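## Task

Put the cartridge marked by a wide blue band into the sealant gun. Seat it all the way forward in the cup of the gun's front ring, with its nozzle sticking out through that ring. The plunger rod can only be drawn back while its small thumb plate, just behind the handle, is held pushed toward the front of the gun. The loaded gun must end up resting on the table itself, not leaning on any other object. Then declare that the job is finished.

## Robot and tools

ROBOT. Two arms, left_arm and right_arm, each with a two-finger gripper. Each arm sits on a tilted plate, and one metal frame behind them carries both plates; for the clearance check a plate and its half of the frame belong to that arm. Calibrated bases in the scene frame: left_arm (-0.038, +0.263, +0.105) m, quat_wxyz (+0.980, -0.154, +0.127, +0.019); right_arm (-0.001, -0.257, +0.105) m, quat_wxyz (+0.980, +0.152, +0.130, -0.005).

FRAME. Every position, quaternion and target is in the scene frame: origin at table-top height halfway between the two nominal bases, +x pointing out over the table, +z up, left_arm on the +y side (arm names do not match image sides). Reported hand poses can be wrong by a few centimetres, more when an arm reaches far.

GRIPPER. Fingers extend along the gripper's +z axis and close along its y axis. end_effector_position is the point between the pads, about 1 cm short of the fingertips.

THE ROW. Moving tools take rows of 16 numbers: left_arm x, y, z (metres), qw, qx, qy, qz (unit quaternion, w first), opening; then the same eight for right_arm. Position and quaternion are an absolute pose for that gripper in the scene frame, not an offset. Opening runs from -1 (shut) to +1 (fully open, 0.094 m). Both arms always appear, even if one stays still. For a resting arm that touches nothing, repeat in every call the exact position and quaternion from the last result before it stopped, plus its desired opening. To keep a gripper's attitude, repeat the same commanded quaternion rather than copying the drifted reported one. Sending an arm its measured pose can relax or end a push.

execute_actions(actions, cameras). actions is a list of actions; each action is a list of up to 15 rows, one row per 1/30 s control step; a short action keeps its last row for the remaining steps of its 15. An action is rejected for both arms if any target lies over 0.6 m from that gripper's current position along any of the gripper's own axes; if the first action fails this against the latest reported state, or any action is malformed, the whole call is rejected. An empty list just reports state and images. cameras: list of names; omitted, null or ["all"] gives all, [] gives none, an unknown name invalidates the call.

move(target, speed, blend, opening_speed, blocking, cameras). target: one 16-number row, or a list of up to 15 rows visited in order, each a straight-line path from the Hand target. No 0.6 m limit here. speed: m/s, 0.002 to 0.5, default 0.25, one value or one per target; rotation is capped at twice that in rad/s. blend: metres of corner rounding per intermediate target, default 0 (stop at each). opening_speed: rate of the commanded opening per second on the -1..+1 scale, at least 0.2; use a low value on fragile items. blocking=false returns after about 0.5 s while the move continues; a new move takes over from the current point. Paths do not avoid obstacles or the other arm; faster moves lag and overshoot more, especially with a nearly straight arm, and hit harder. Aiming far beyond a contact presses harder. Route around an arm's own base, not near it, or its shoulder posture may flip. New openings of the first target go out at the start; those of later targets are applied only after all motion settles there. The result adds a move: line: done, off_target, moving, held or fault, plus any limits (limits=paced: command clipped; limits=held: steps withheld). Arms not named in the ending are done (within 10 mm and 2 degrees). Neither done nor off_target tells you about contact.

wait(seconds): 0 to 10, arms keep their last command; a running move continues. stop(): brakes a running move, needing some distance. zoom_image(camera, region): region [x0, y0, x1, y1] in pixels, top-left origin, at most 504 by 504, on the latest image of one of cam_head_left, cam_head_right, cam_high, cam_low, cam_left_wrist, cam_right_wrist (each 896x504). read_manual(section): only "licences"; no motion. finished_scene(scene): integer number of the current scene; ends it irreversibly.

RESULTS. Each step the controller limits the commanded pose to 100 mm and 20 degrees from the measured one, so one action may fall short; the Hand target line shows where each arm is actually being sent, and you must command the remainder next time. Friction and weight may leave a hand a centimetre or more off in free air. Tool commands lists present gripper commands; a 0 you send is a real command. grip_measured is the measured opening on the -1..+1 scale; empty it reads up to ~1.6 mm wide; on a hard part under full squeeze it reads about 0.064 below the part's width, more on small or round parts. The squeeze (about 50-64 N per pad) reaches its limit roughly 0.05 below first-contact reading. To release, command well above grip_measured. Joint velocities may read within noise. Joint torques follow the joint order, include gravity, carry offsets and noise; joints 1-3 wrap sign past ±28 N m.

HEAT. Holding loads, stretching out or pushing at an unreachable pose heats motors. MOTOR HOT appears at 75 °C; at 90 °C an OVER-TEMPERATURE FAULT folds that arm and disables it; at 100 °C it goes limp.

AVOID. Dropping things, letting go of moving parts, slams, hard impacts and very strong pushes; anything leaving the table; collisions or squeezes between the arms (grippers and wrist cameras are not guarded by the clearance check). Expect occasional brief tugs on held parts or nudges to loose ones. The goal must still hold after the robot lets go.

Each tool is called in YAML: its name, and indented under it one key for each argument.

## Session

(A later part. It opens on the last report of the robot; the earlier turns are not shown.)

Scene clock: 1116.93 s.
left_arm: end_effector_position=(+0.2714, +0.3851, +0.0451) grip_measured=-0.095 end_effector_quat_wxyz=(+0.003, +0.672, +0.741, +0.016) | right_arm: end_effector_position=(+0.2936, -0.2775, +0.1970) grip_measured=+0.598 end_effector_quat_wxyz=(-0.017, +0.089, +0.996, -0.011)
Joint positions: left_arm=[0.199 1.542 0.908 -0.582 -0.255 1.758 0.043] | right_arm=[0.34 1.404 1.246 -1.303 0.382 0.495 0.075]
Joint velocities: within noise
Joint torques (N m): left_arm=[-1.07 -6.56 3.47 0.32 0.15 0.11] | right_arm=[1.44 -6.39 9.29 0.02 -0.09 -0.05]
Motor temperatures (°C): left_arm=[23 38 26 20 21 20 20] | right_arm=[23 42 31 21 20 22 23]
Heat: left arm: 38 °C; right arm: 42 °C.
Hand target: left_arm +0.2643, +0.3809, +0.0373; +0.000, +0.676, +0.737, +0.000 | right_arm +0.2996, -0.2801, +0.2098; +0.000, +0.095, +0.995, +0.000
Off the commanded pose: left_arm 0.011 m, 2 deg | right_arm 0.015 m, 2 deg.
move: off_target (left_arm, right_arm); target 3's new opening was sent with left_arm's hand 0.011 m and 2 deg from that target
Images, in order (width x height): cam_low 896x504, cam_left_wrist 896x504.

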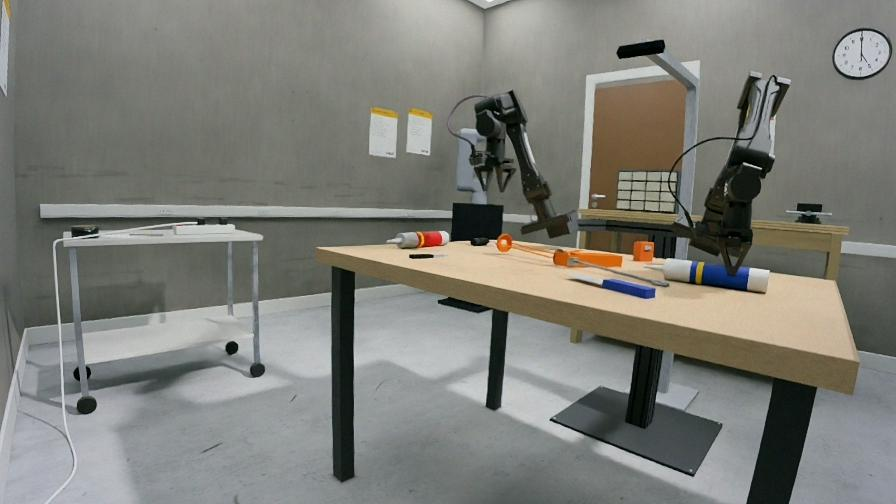

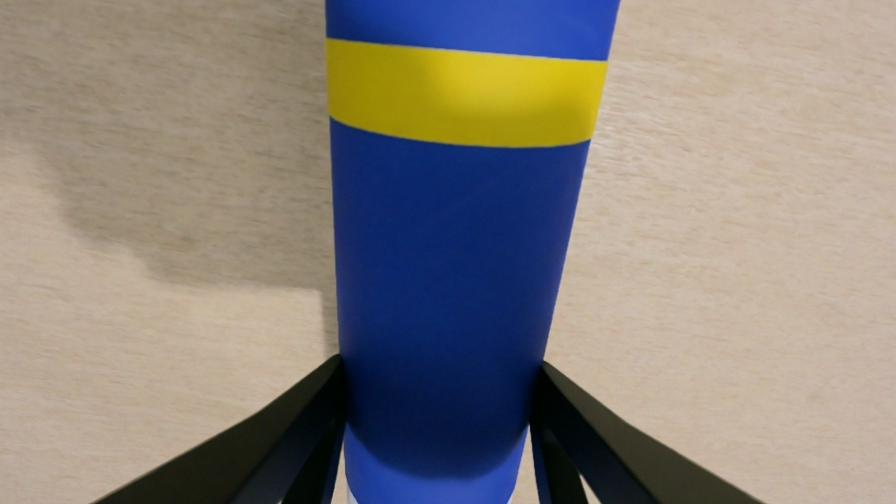

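move:
  target:
    - [0.2645, 0.381, 0.040, 0, 0.6756, 0.7373, 0, 0.7, 0.30, -0.28, 0.21, 0, 0.095, 0.9955, 0, 0.6]
    - [0.2645, 0.381, 0.07, 0, 0.6756, 0.7373, 0, 0.7, 0.30, -0.28, 0.21, 0, 0.095, 0.9955, 0, 0.6]
    - [0.2635, 0.381, 0.021, 0, 0.6756, 0.7373, 0, 0.7, 0.30, -0.28, 0.21, 0, 0.095, 0.9955, 0, 0.6]
    - [0.2635, 0.381, 0.021, 0, 0.6756, 0.7373, 0, -0.1, 0.30, -0.28, 0.21, 0, 0.095, 0.9955, 0, 0.6]
  speed: 0.1
  opening_speed: 0.8
  cameras: ["cam_left_wrist","cam_low"]

zoom_image:
  camera: "cam_low"
  region: [600, 180, 800, 320]

Scene clock: 1132.70 s.
left_arm: end_effector_position=(+0.2708, +0.3859, +0.0292) grip_measured=+0.003 end_effector_quat_wxyz=(+0.002, +0.672, +0.741, +0.017) | right_arm: end_effector_position=(+0.2936, -0.2775, +0.1970) grip_measured=+0.598 end_effector_quat_wxyz=(-0.017, +0.089, +0.996, -0.011)
Joint positions: left_arm=[0.214 1.584 0.884 -0.512 -0.253 1.773 0.047] | right_arm=[0.34 1.404 1.246 -1.303 0.382 0.495 0.075]
Joint velocities: within noise
Joint torques (N m): left_arm=[-1.1 -6.65 3.23 0.32 0.18 0.1] | right_arm=[1.46 -6.39 9.29 0.01 -0.09 -0.05]
Motor temperatures (°C): left_arm=[23 37 26 20 21 20 21] | right_arm=[23 42 31 21 20 22 23]
Heat: left arm: 37 °C; right arm: 42 °C.
Hand target: left_arm +0.2632, +0.3810, +0.0214; +0.000, +0.675, +0.737, +0.000 | right_arm +0.2996, -0.2801, +0.2098; +0.000, +0.095, +0.995, +0.000
Off the commanded pose: left_arm 0.012 m, 2 deg | right_arm 0.015 m, 2 deg.
move: off_target (left_arm, right_arm); target 4's new opening was sent with left_arm's hand 0.012 m and 2 deg from that target
Images, in order (width x height): cam_low 896x504, cam_left_wrist 896x504.

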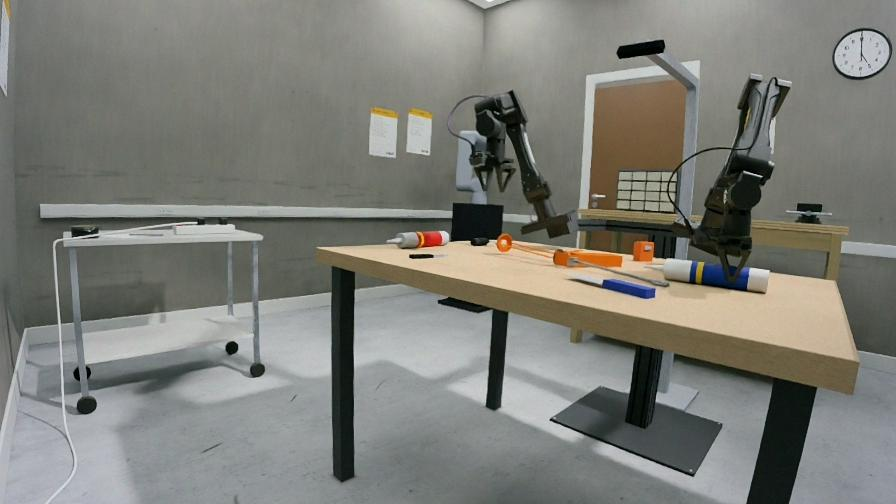

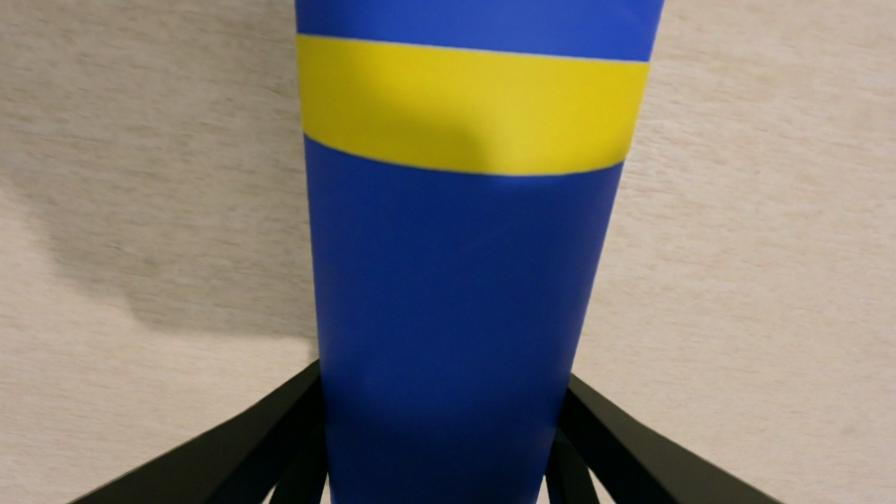

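Scaled by 2.520 from the camera's 896x504 image, which has a finer 1280x720 frame.

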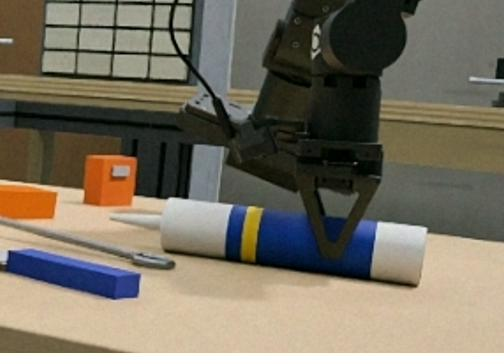

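move:
  target:
    - [0.2635, 0.381, 0.021, 0, 0.6756, 0.7373, 0, -0.3, 0.30, -0.30, 0.22, 0, 0.095, 0.9955, 0, 0.6]
    - [0.28, 0.36, 0.18, 0, 0.6756, 0.7373, 0, -0.3, 0.30, -0.36, 0.23, 0, 0.095, 0.9955, 0, 0.6]
    - [0.32, 0.15, 0.20, 0, 0.6756, 0.7373, 0, -0.3, 0.30, -0.36, 0.23, 0, 0.095, 0.9955, 0, 0.6]
    - [0.315, 0.0, 0.17, -0.0701, 0.7803, 0.6151, 0.0889, -0.3, 0.30, -0.36, 0.23, 0, 0.095, 0.9955, 0, 0.6]
  speed: 0.2
  blend: [0,0.04,0.05,0]

Scene clock: 1159.77 s.
left_arm: end_effector_position=(+0.3144, +0.0077, +0.1559) grip_measured=+0.001 end_effector_quat_wxyz=(-0.072, +0.780, +0.617, +0.081) | right_arm: end_effector_position=(+0.2965, -0.3568, +0.2173) grip_measured=+0.598 end_effector_quat_wxyz=(-0.019, +0.091, +0.996, -0.006)
Joint positions: left_arm=[-0.933 2.496 2.224 -1.563 -0.547 0.813 0.047] | right_arm=[0.033 1.336 1.364 -1.378 0.32 0.175 0.075]
Joint velocities: within noise
Joint torques (N m): left_arm=[-7.95 -12.79 8.36 -0.25 -0.2 -0.11] | right_arm=[0.95 -6.82 9.09 0.03 -0.11 -0.05]
Motor temperatures (°C): left_arm=[23 37 26 20 21 20 22] | right_arm=[23 41 31 21 20 22 23]
Heat: left arm: 37 °C; right arm: 41 °C.
Hand target: left_arm +0.3146, +0.0004, +0.1697; -0.057, +0.782, +0.615, +0.089 | right_arm +0.2997, -0.3600, +0.2298; +0.000, +0.095, +0.995, +0.000
Off the commanded pose: left_arm 0.016 m, 1 deg | right_arm 0.014 m, 2 deg.
joint sent to its limit (left arm) — joint 4 (wrist pitch), lower limit. The joint targets still meet the commanded pose.
move: off_target (left_arm, right_arm)

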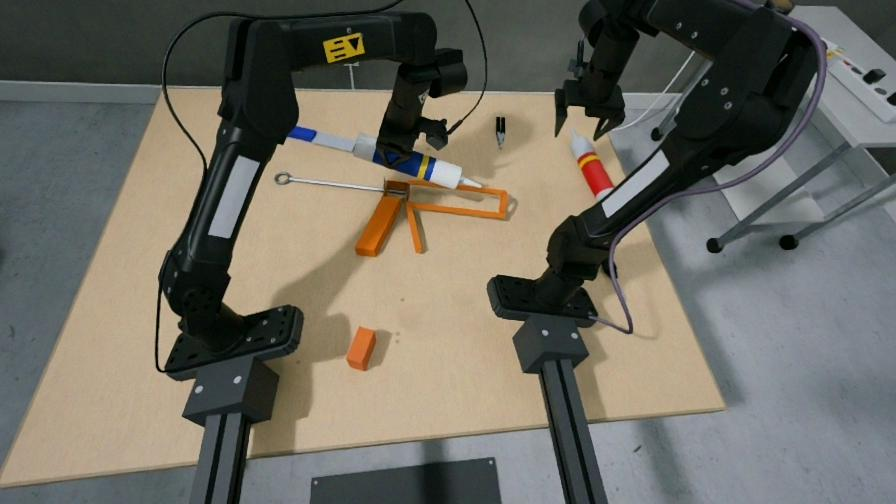

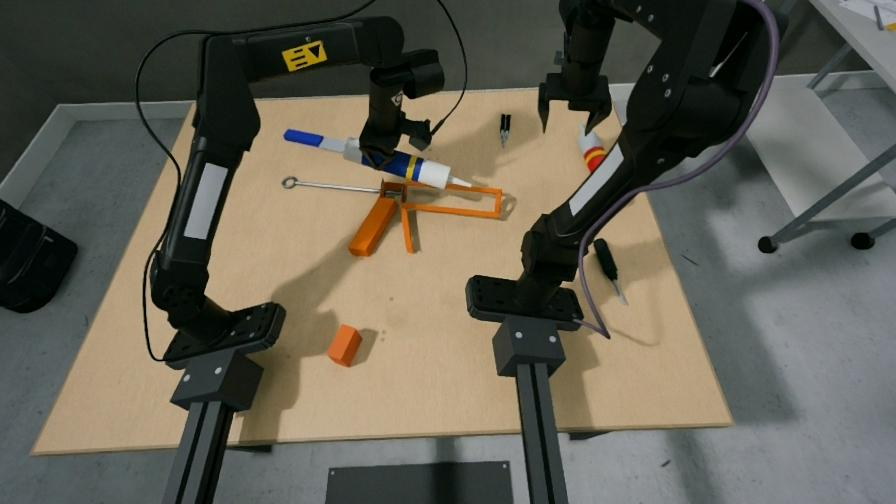

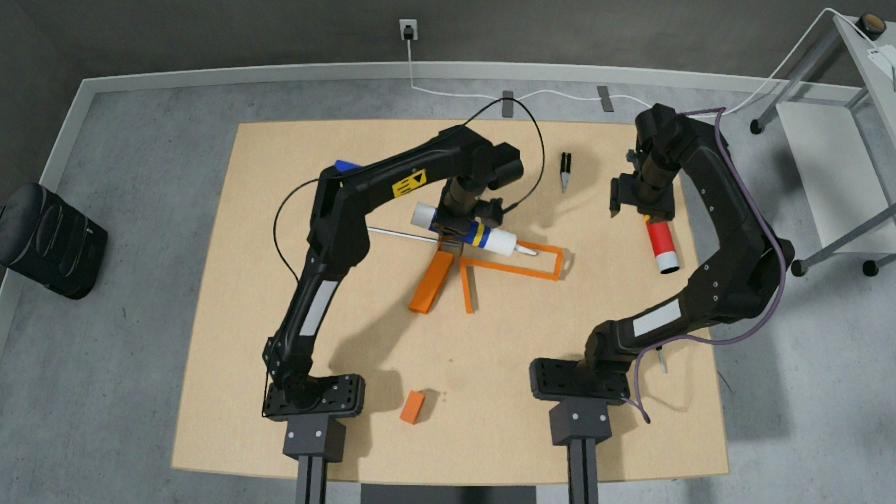

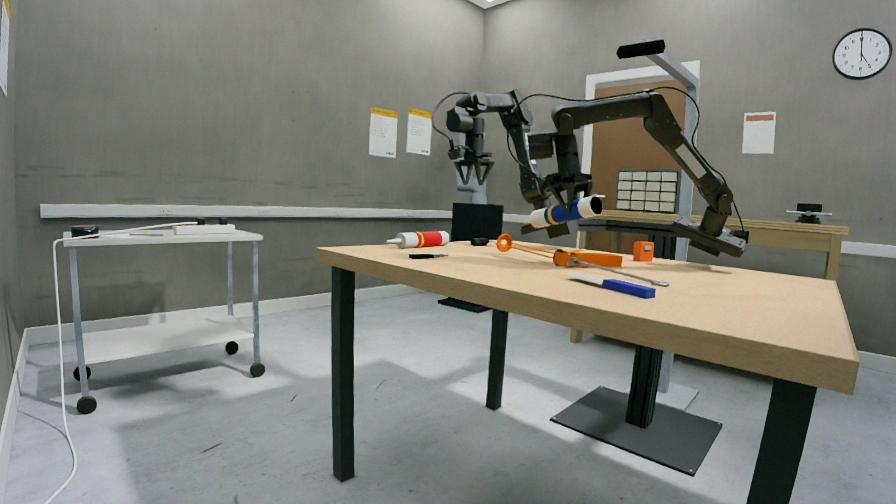

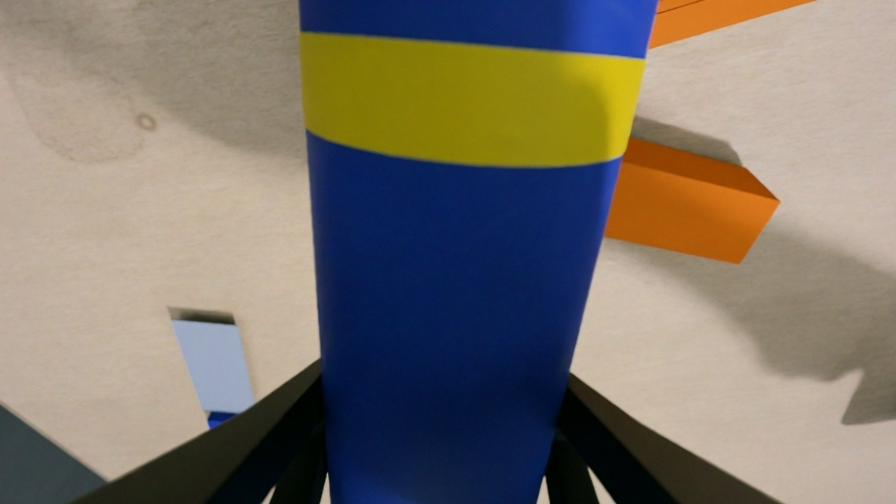

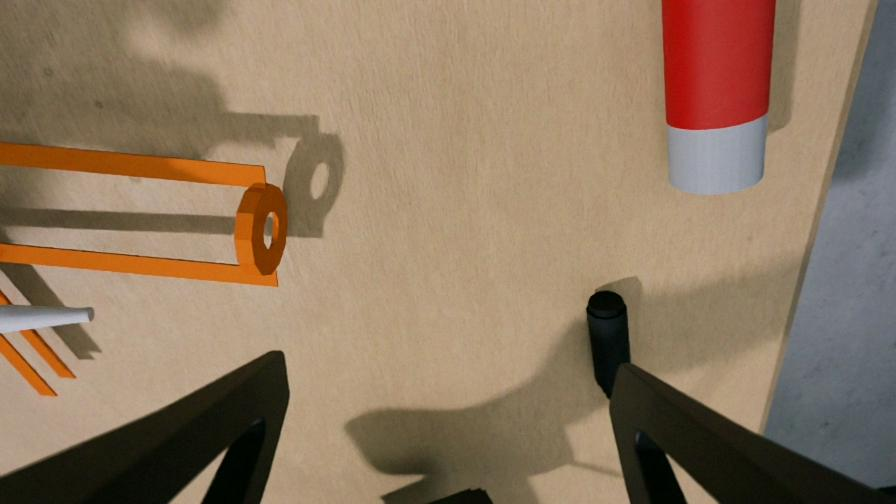

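move:
  target:
    - [0.316, -0.040, 0.125, -0.0701, 0.7803, 0.6151, 0.0889, -0.3, 0.30, -0.36, 0.23, 0, 0.095, 0.9955, 0, 0.6]
  speed: 0.12
  cameras: ["cam_right_wrist","cam_low","cam_high","cam_head_right"]

zoom_image:
  camera: "cam_low"
  region: [460, 160, 700, 300]

Scene clock: 1188.53 s.
left_arm: end_effector_position=(+0.3189, -0.0281, +0.1106) grip_measured=+0.001 end_effector_quat_wxyz=(-0.078, +0.777, +0.619, +0.083) | right_arm: end_effector_position=(+0.2965, -0.3568, +0.2173) grip_measured=+0.598 end_effector_quat_wxyz=(-0.019, +0.091, +0.996, -0.006)
Joint positions: left_arm=[-0.933 2.716 2.432 -1.567 -0.549 0.8 0.047] | right_arm=[0.033 1.336 1.364 -1.378 0.32 0.175 0.075]
Joint velocities: within noise
Joint torques (N m): left_arm=[-9.06 -13.81 8.25 -0.24 -0.14 -0.11] | right_arm=[0.94 -6.82 9.09 0.03 -0.11 -0.05]
Motor temperatures (°C): left_arm=[26 40 28 20 21 20 22] | right_arm=[23 41 31 21 20 22 23]
Heat: left arm: 40 °C; right arm: 41 °C.
Hand target: left_arm +0.3155, -0.0394, +0.1247; -0.061, +0.781, +0.615, +0.089 | right_arm +0.2998, -0.3600, +0.2298; +0.000, +0.095, +0.995, +0.000
Off the commanded pose: left_arm 0.019 m, 1 deg | right_arm 0.014 m, 2 deg.
joint sent to its limit (left arm) — joint 4 (wrist pitch), lower limit. The joint targets still meet the commanded pose.
move: off_target (left_arm, right_arm)
Images, in order (width x height): cam_head_right 896x504, cam_high 896x504, cam_low 896x504, cam_right_wrist 896x504.

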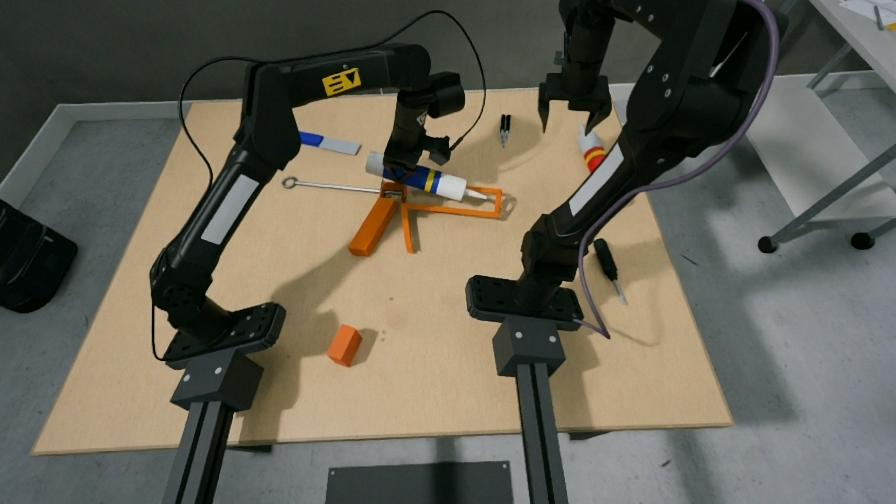

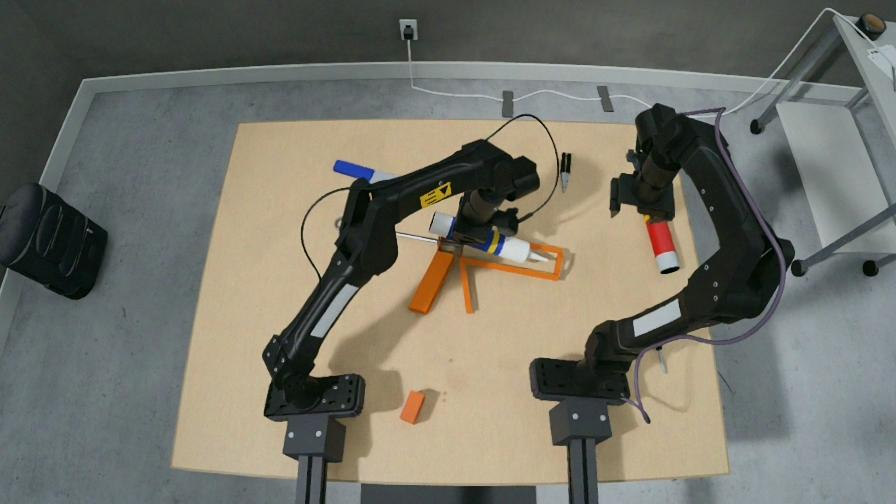

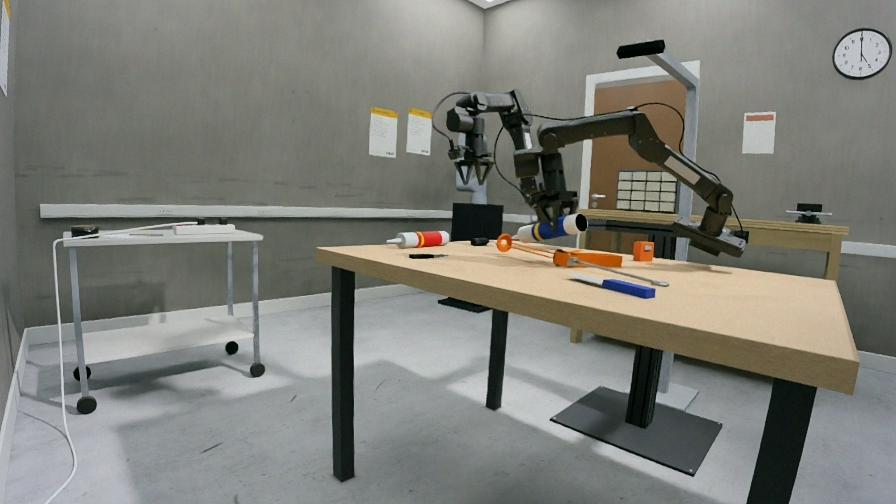

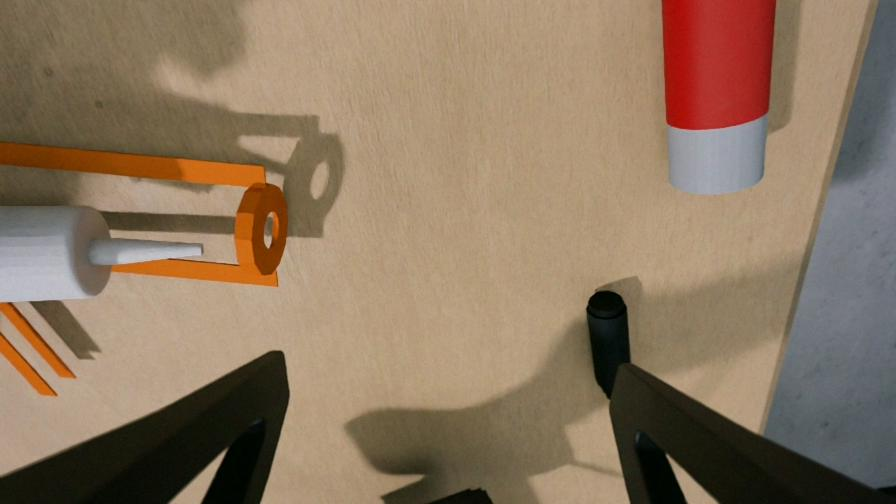

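Scaled by 2.100 from the camera's 896x504 image, which has a finer 1280x720 frame.

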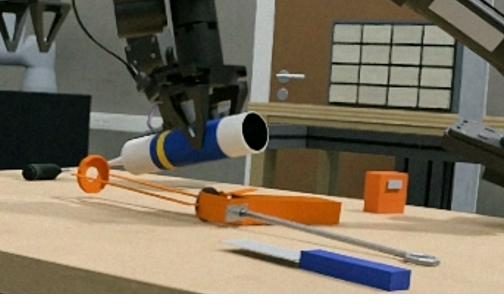

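move:
  target:
    - [0.3105, -0.043, 0.105, -0.0701, 0.7803, 0.6151, 0.0889, -0.3, 0.30, -0.36, 0.23, 0, 0.095, 0.9955, 0, 0.6]
  speed: 0.06
  cameras: ["cam_right_wrist","cam_low"]

zoom_image:
  camera: "cam_low"
  region: [460, 160, 700, 300]

Scene clock: 1217.83 s.
left_arm: end_effector_position=(+0.3193, -0.0335, +0.1034) grip_measured=+0.001 end_effector_quat_wxyz=(-0.073, +0.774, +0.623, +0.083) | right_arm: end_effector_position=(+0.2965, -0.3568, +0.2173) grip_measured=+0.598 end_effector_quat_wxyz=(-0.019, +0.091, +0.996, -0.006)
Joint positions: left_arm=[-0.933 2.731 2.432 -1.541 -0.549 0.794 0.047] | right_arm=[0.033 1.336 1.364 -1.378 0.32 0.175 0.075]
Joint velocities: within noise
Joint torques (N m): left_arm=[-8.64 -13.26 5.14 -0.06 -0.13 -0.12] | right_arm=[0.95 -6.83 9.09 0.03 -0.11 -0.05]
Motor temperatures (°C): left_arm=[27 40 29 20 21 20 22] | right_arm=[23 41 31 21 20 22 23]
Heat: left arm: 40 °C; right arm: 41 °C.
Hand target: left_arm +0.3105, -0.0427, +0.1050; -0.070, +0.780, +0.615, +0.089 | right_arm +0.2998, -0.3600, +0.2298; +0.000, +0.095, +0.995, +0.000
Off the commanded pose: left_arm 0.013 m, 1 deg | right_arm 0.014 m, 2 deg.
move: off_target (left_arm, right_arm)
Images, in order (width x height): cam_low 896x504, cam_right_wrist 896x504.

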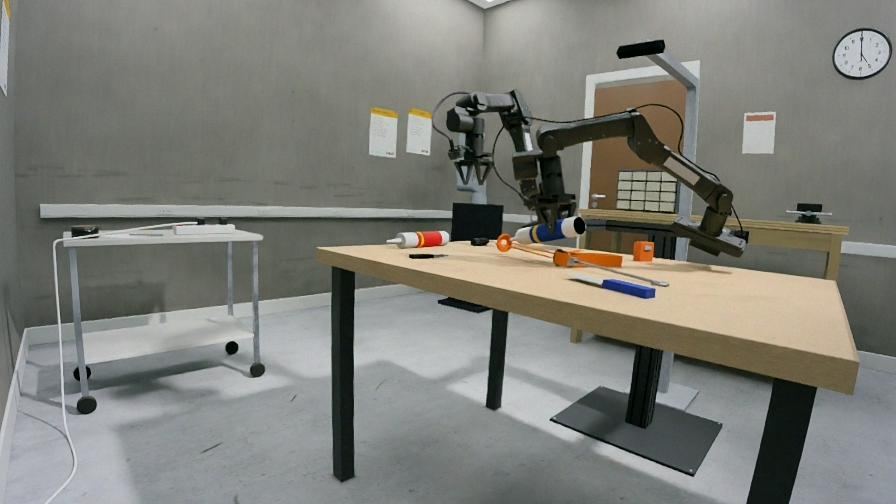

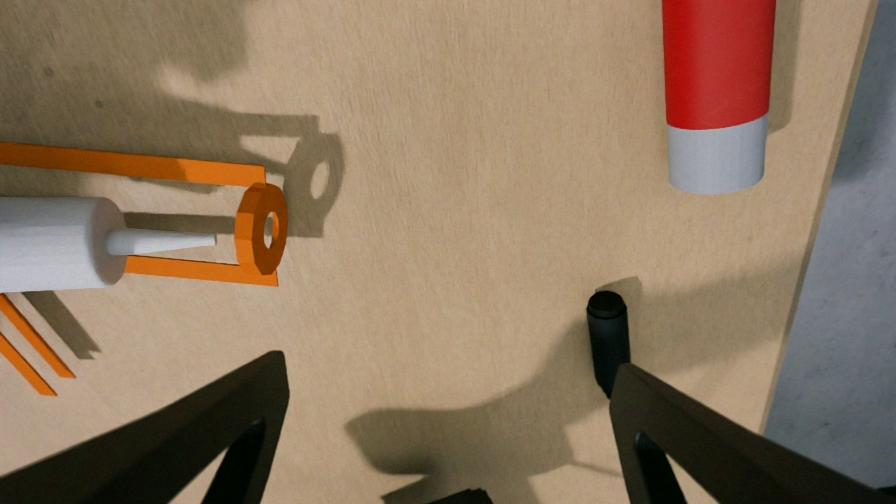

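Scaled by 2.100 from the camera's 896x504 image, which has a finer 1280x720 frame.

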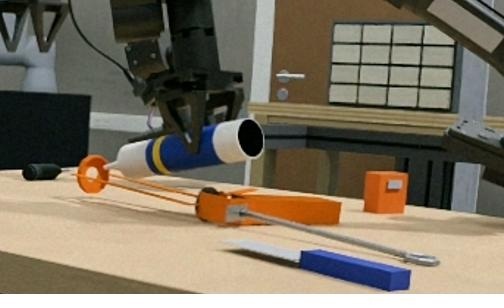

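move:
  target:
    - [0.305, -0.042, 0.078, -0.0701, 0.7803, 0.6151, 0.0889, -0.3, 0.30, -0.36, 0.23, 0, 0.095, 0.9955, 0, 0.6]
  speed: 0.06
  cameras: ["cam_right_wrist","cam_low","cam_high"]

zoom_image:
  camera: "cam_low"
  region: [460, 180, 640, 300]

zoom_image:
  camera: "cam_right_wrist"
  region: [0, 120, 340, 320]

Scene clock: 1228.27 s.
left_arm: end_effector_position=(+0.3080, -0.0376, +0.0732) grip_measured=+0.001 end_effector_quat_wxyz=(-0.078, +0.775, +0.621, +0.087) | right_arm: end_effector_position=(+0.2965, -0.3568, +0.2173) grip_measured=+0.598 end_effector_quat_wxyz=(-0.019, +0.091, +0.996, -0.006)
Joint positions: left_arm=[-0.933 2.731 2.299 -1.42 -0.558 0.792 0.047] | right_arm=[0.033 1.336 1.364 -1.378 0.32 0.175 0.075]
Joint velocities: within noise
Joint torques (N m): left_arm=[-7.28 -15.31 3.77 0.06 -0.09 0.06] | right_arm=[0.94 -6.82 9.1 0.03 -0.11 -0.05]
Motor temperatures (°C): left_arm=[27 41 28 20 21 20 22] | right_arm=[23 41 32 21 20 22 23]
Heat: left arm: 41 °C; right arm: 41 °C.
Hand target: left_arm +0.3050, -0.0419, +0.0780; -0.071, +0.780, +0.615, +0.089 | right_arm +0.2998, -0.3600, +0.2298; +0.000, +0.095, +0.995, +0.000
Off the commanded pose: left_arm 0.007 m, 1 deg | right_arm 0.014 m, 2 deg.
move: off_target (right_arm)
Images, in order (width x height): cam_high 896x504, cam_low 896x504, cam_right_wrist 896x504.

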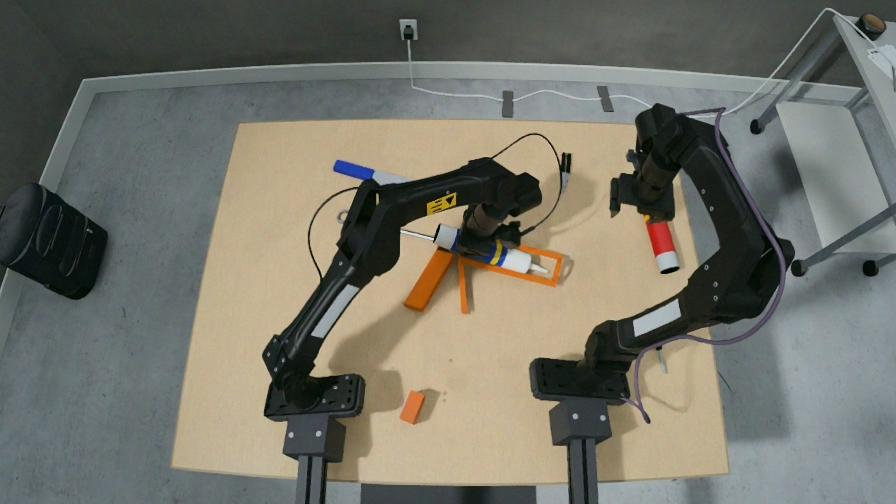

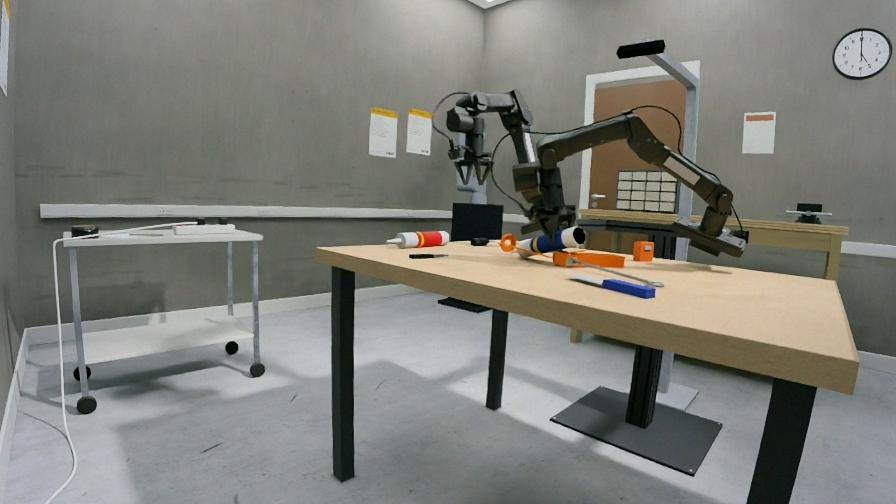

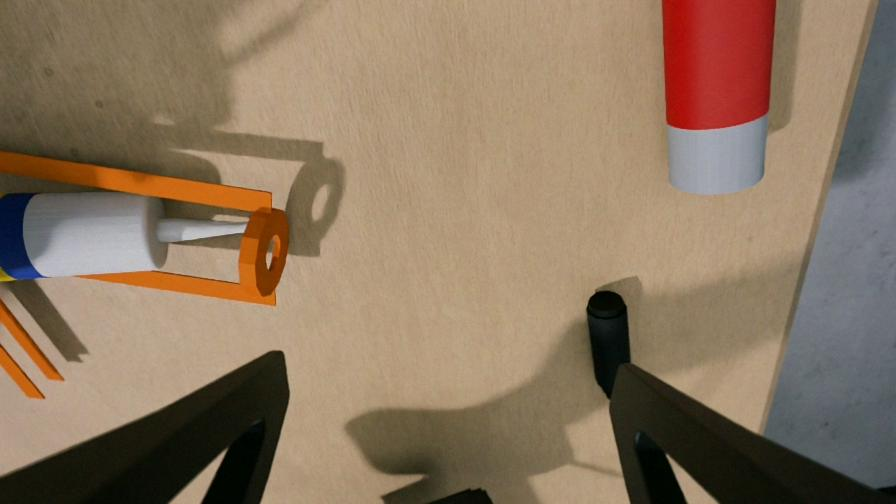

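Scaled by 2.800 from the camera's 896x504 image, which has a finer 1280x720 frame.

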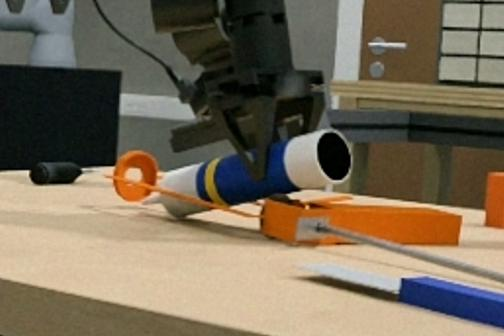

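Scaled by 1.482 from the camera's 896x504 image, which has a finer 1280x720 frame.

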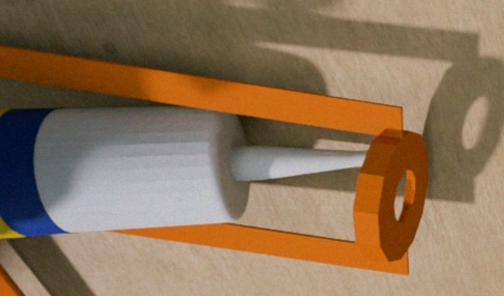

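move:
  target:
    - [0.312, -0.038, 0.108, -0.0701, 0.7803, 0.6151, 0.0889, -0.3, 0.30, -0.36, 0.23, 0, 0.095, 0.9955, 0, 0.6]
  speed: 0.06
  cameras: ["cam_right_wrist","cam_low","cam_high"]

zoom_image:
  camera: "cam_right_wrist"
  region: [0, 120, 340, 320]

Scene clock: 1247.23 s.
left_arm: end_effector_position=(+0.3096, -0.0310, +0.0859) grip_measured=+0.001 end_effector_quat_wxyz=(-0.088, +0.778, +0.616, +0.088) | right_arm: end_effector_position=(+0.2965, -0.3568, +0.2173) grip_measured=+0.598 end_effector_quat_wxyz=(-0.019, +0.091, +0.996, -0.006)
Joint positions: left_arm=[-0.933 2.731 2.349 -1.494 -0.558 0.792 0.047] | right_arm=[0.033 1.336 1.364 -1.378 0.32 0.175 0.075]
Joint velocities: within noise
Joint torques (N m): left_arm=[-7.99 -15.84 8.29 -0.39 -0.06 -0.01] | right_arm=[0.94 -6.83 9.1 0.03 -0.11 -0.05]
Motor temperatures (°C): left_arm=[26 45 27 20 21 20 22] | right_arm=[23 41 32 21 20 22 23]
Heat: left arm: 45 °C; right arm: 41 °C.
Hand target: left_arm +0.3116, -0.0375, +0.1076; -0.070, +0.780, +0.615, +0.089 | right_arm +0.2998, -0.3600, +0.2298; +0.000, +0.095, +0.995, +0.000
Off the commanded pose: left_arm 0.023 m, 2 deg | right_arm 0.014 m, 2 deg.
move: off_target (left_arm, right_arm)
Images, in order (width x height): cam_high 896x504, cam_low 896x504, cam_right_wrist 896x504.

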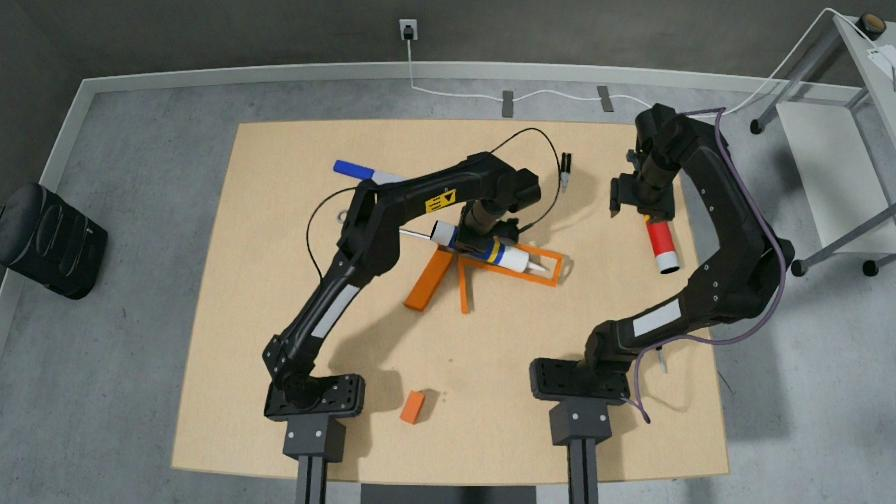

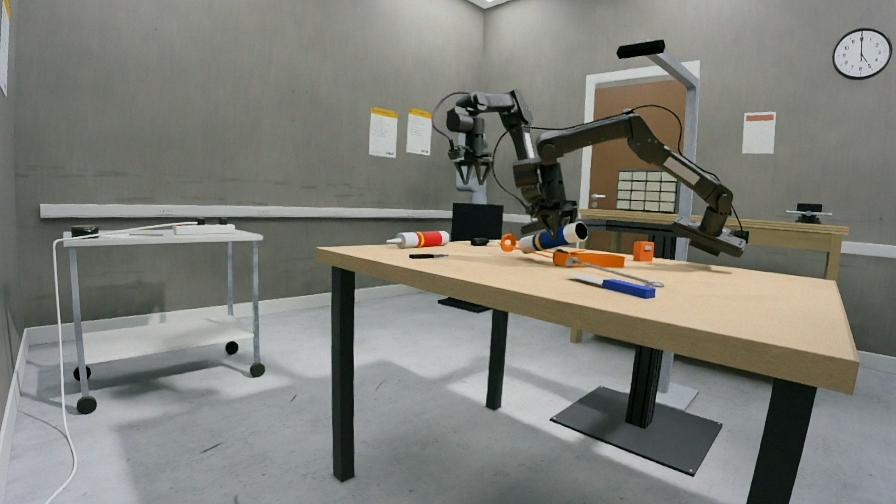

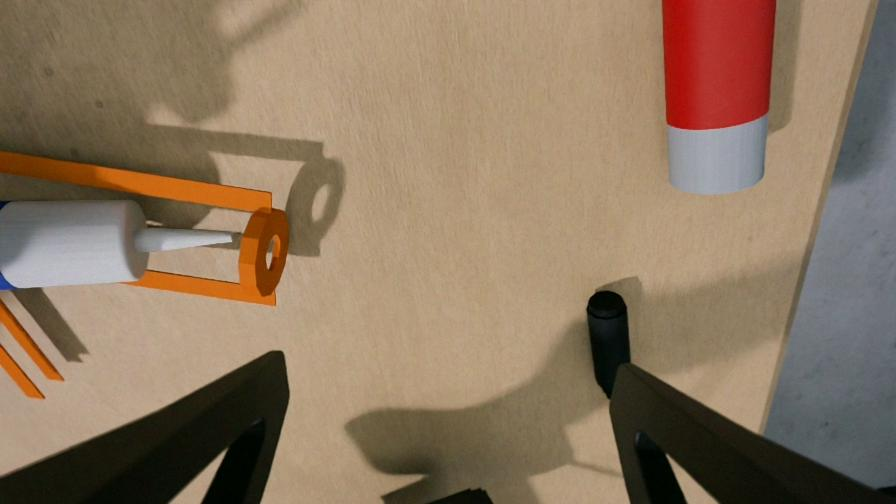

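Scaled by 1.482 from the camera's 896x504 image, which has a finer 1280x720 frame.

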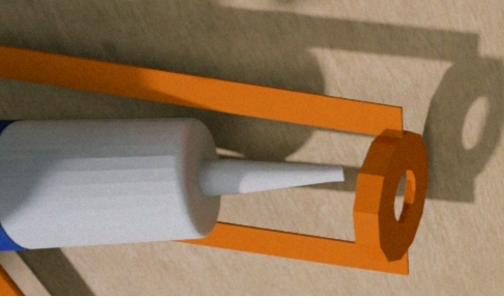

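zoom_image:
  camera: "cam_high"
  region: [430, 190, 630, 320]

zoom_image:
  camera: "cam_low"
  region: [480, 200, 620, 280]

Scaled by 2.520 from the camera's 896x504 image, which has a finer 1280x720 frame.

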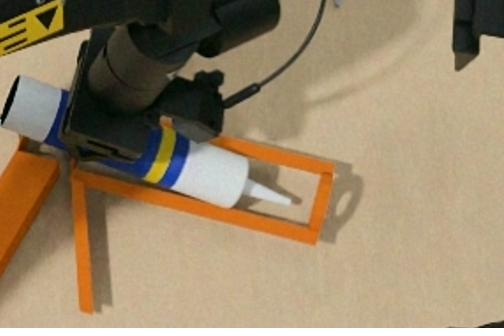

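Scaled by 3.600 from the camera's 896x504 image, which has a finer 1280x720 frame.

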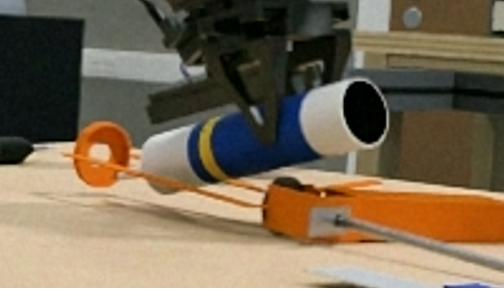

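move:
  target:
    - [0.3105, -0.036, 0.068, -0.0701, 0.7803, 0.6151, 0.0889, -0.3, 0.30, -0.36, 0.23, 0, 0.095, 0.9955, 0, 0.6]
  speed: 0.05
  cameras: ["cam_right_wrist","cam_low","cam_high"]

zoom_image:
  camera: "cam_right_wrist"
  region: [0, 120, 340, 320]

zoom_image:
  camera: "cam_low"
  region: [480, 200, 620, 280]

Scene clock: 1331.30 s.
left_arm: end_effector_position=(+0.3078, -0.0363, +0.0715) grip_measured=+0.001 end_effector_quat_wxyz=(-0.077, +0.776, +0.619, +0.091) | right_arm: end_effector_position=(+0.2965, -0.3567, +0.2173) grip_measured=+0.598 end_effector_quat_wxyz=(-0.019, +0.091, +0.996, -0.006)
Joint positions: left_arm=[-0.933 2.72 2.27 -1.399 -0.566 0.796 0.047] | right_arm=[0.033 1.336 1.364 -1.378 0.32 0.175 0.075]
Joint velocities: within noise
Joint torques (N m): left_arm=[-5.19 -14.93 3.03 0.29 -0.08 0.29] | right_arm=[0.95 -6.82 9.1 0.03 -0.11 -0.05]
Motor temperatures (°C): left_arm=[27 50 31 20 21 20 23] | right_arm=[22 41 32 21 20 22 23]
Heat: left arm: 50 °C; right arm: 41 °C.
Hand target: left_arm +0.3105, -0.0360, +0.0680; -0.071, +0.780, +0.615, +0.089 | right_arm +0.2998, -0.3600, +0.2298; +0.000, +0.095, +0.995, +0.000
Off the commanded pose: left_arm 0.004 m, 1 deg | right_arm 0.014 m, 2 deg.
move: off_target (right_arm)
Images, in order (width x height): cam_high 896x504, cam_low 896x504, cam_right_wrist 896x504.

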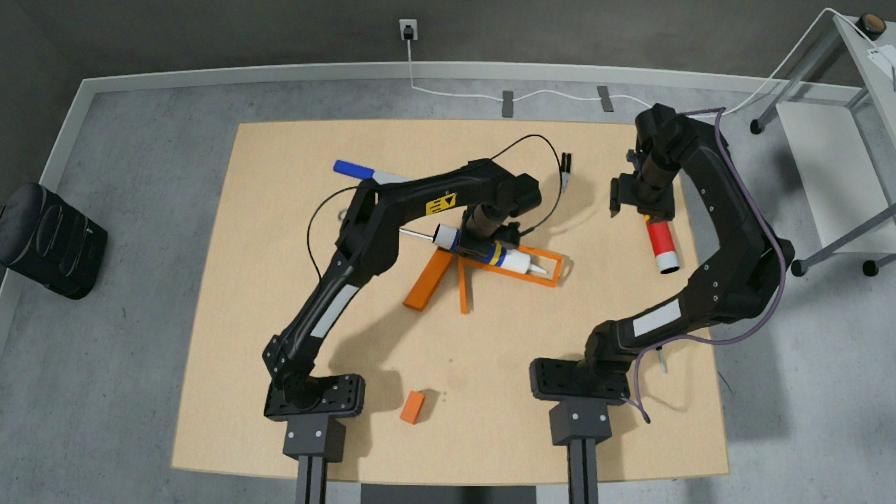

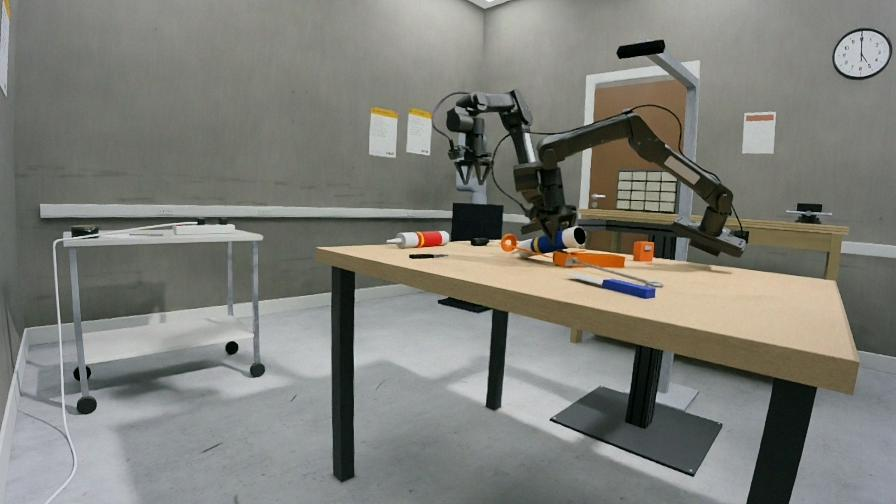

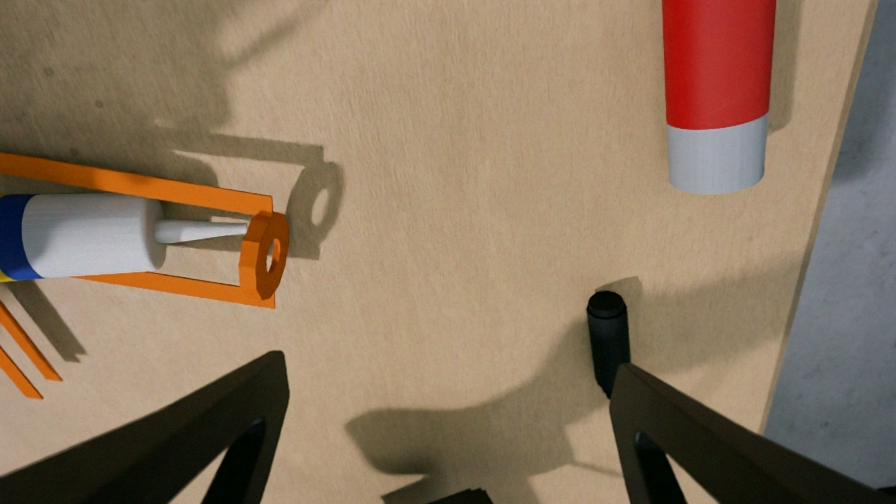

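Scaled by 1.482 from the camera's 896x504 image, which has a finer 1280x720 frame.

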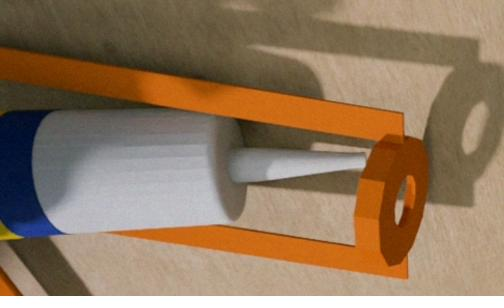

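Scaled by 3.600 from the camera's 896x504 image, which has a finer 1280x720 frame.

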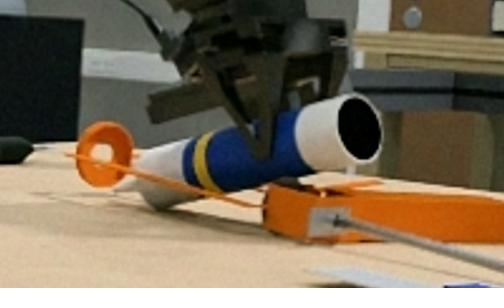

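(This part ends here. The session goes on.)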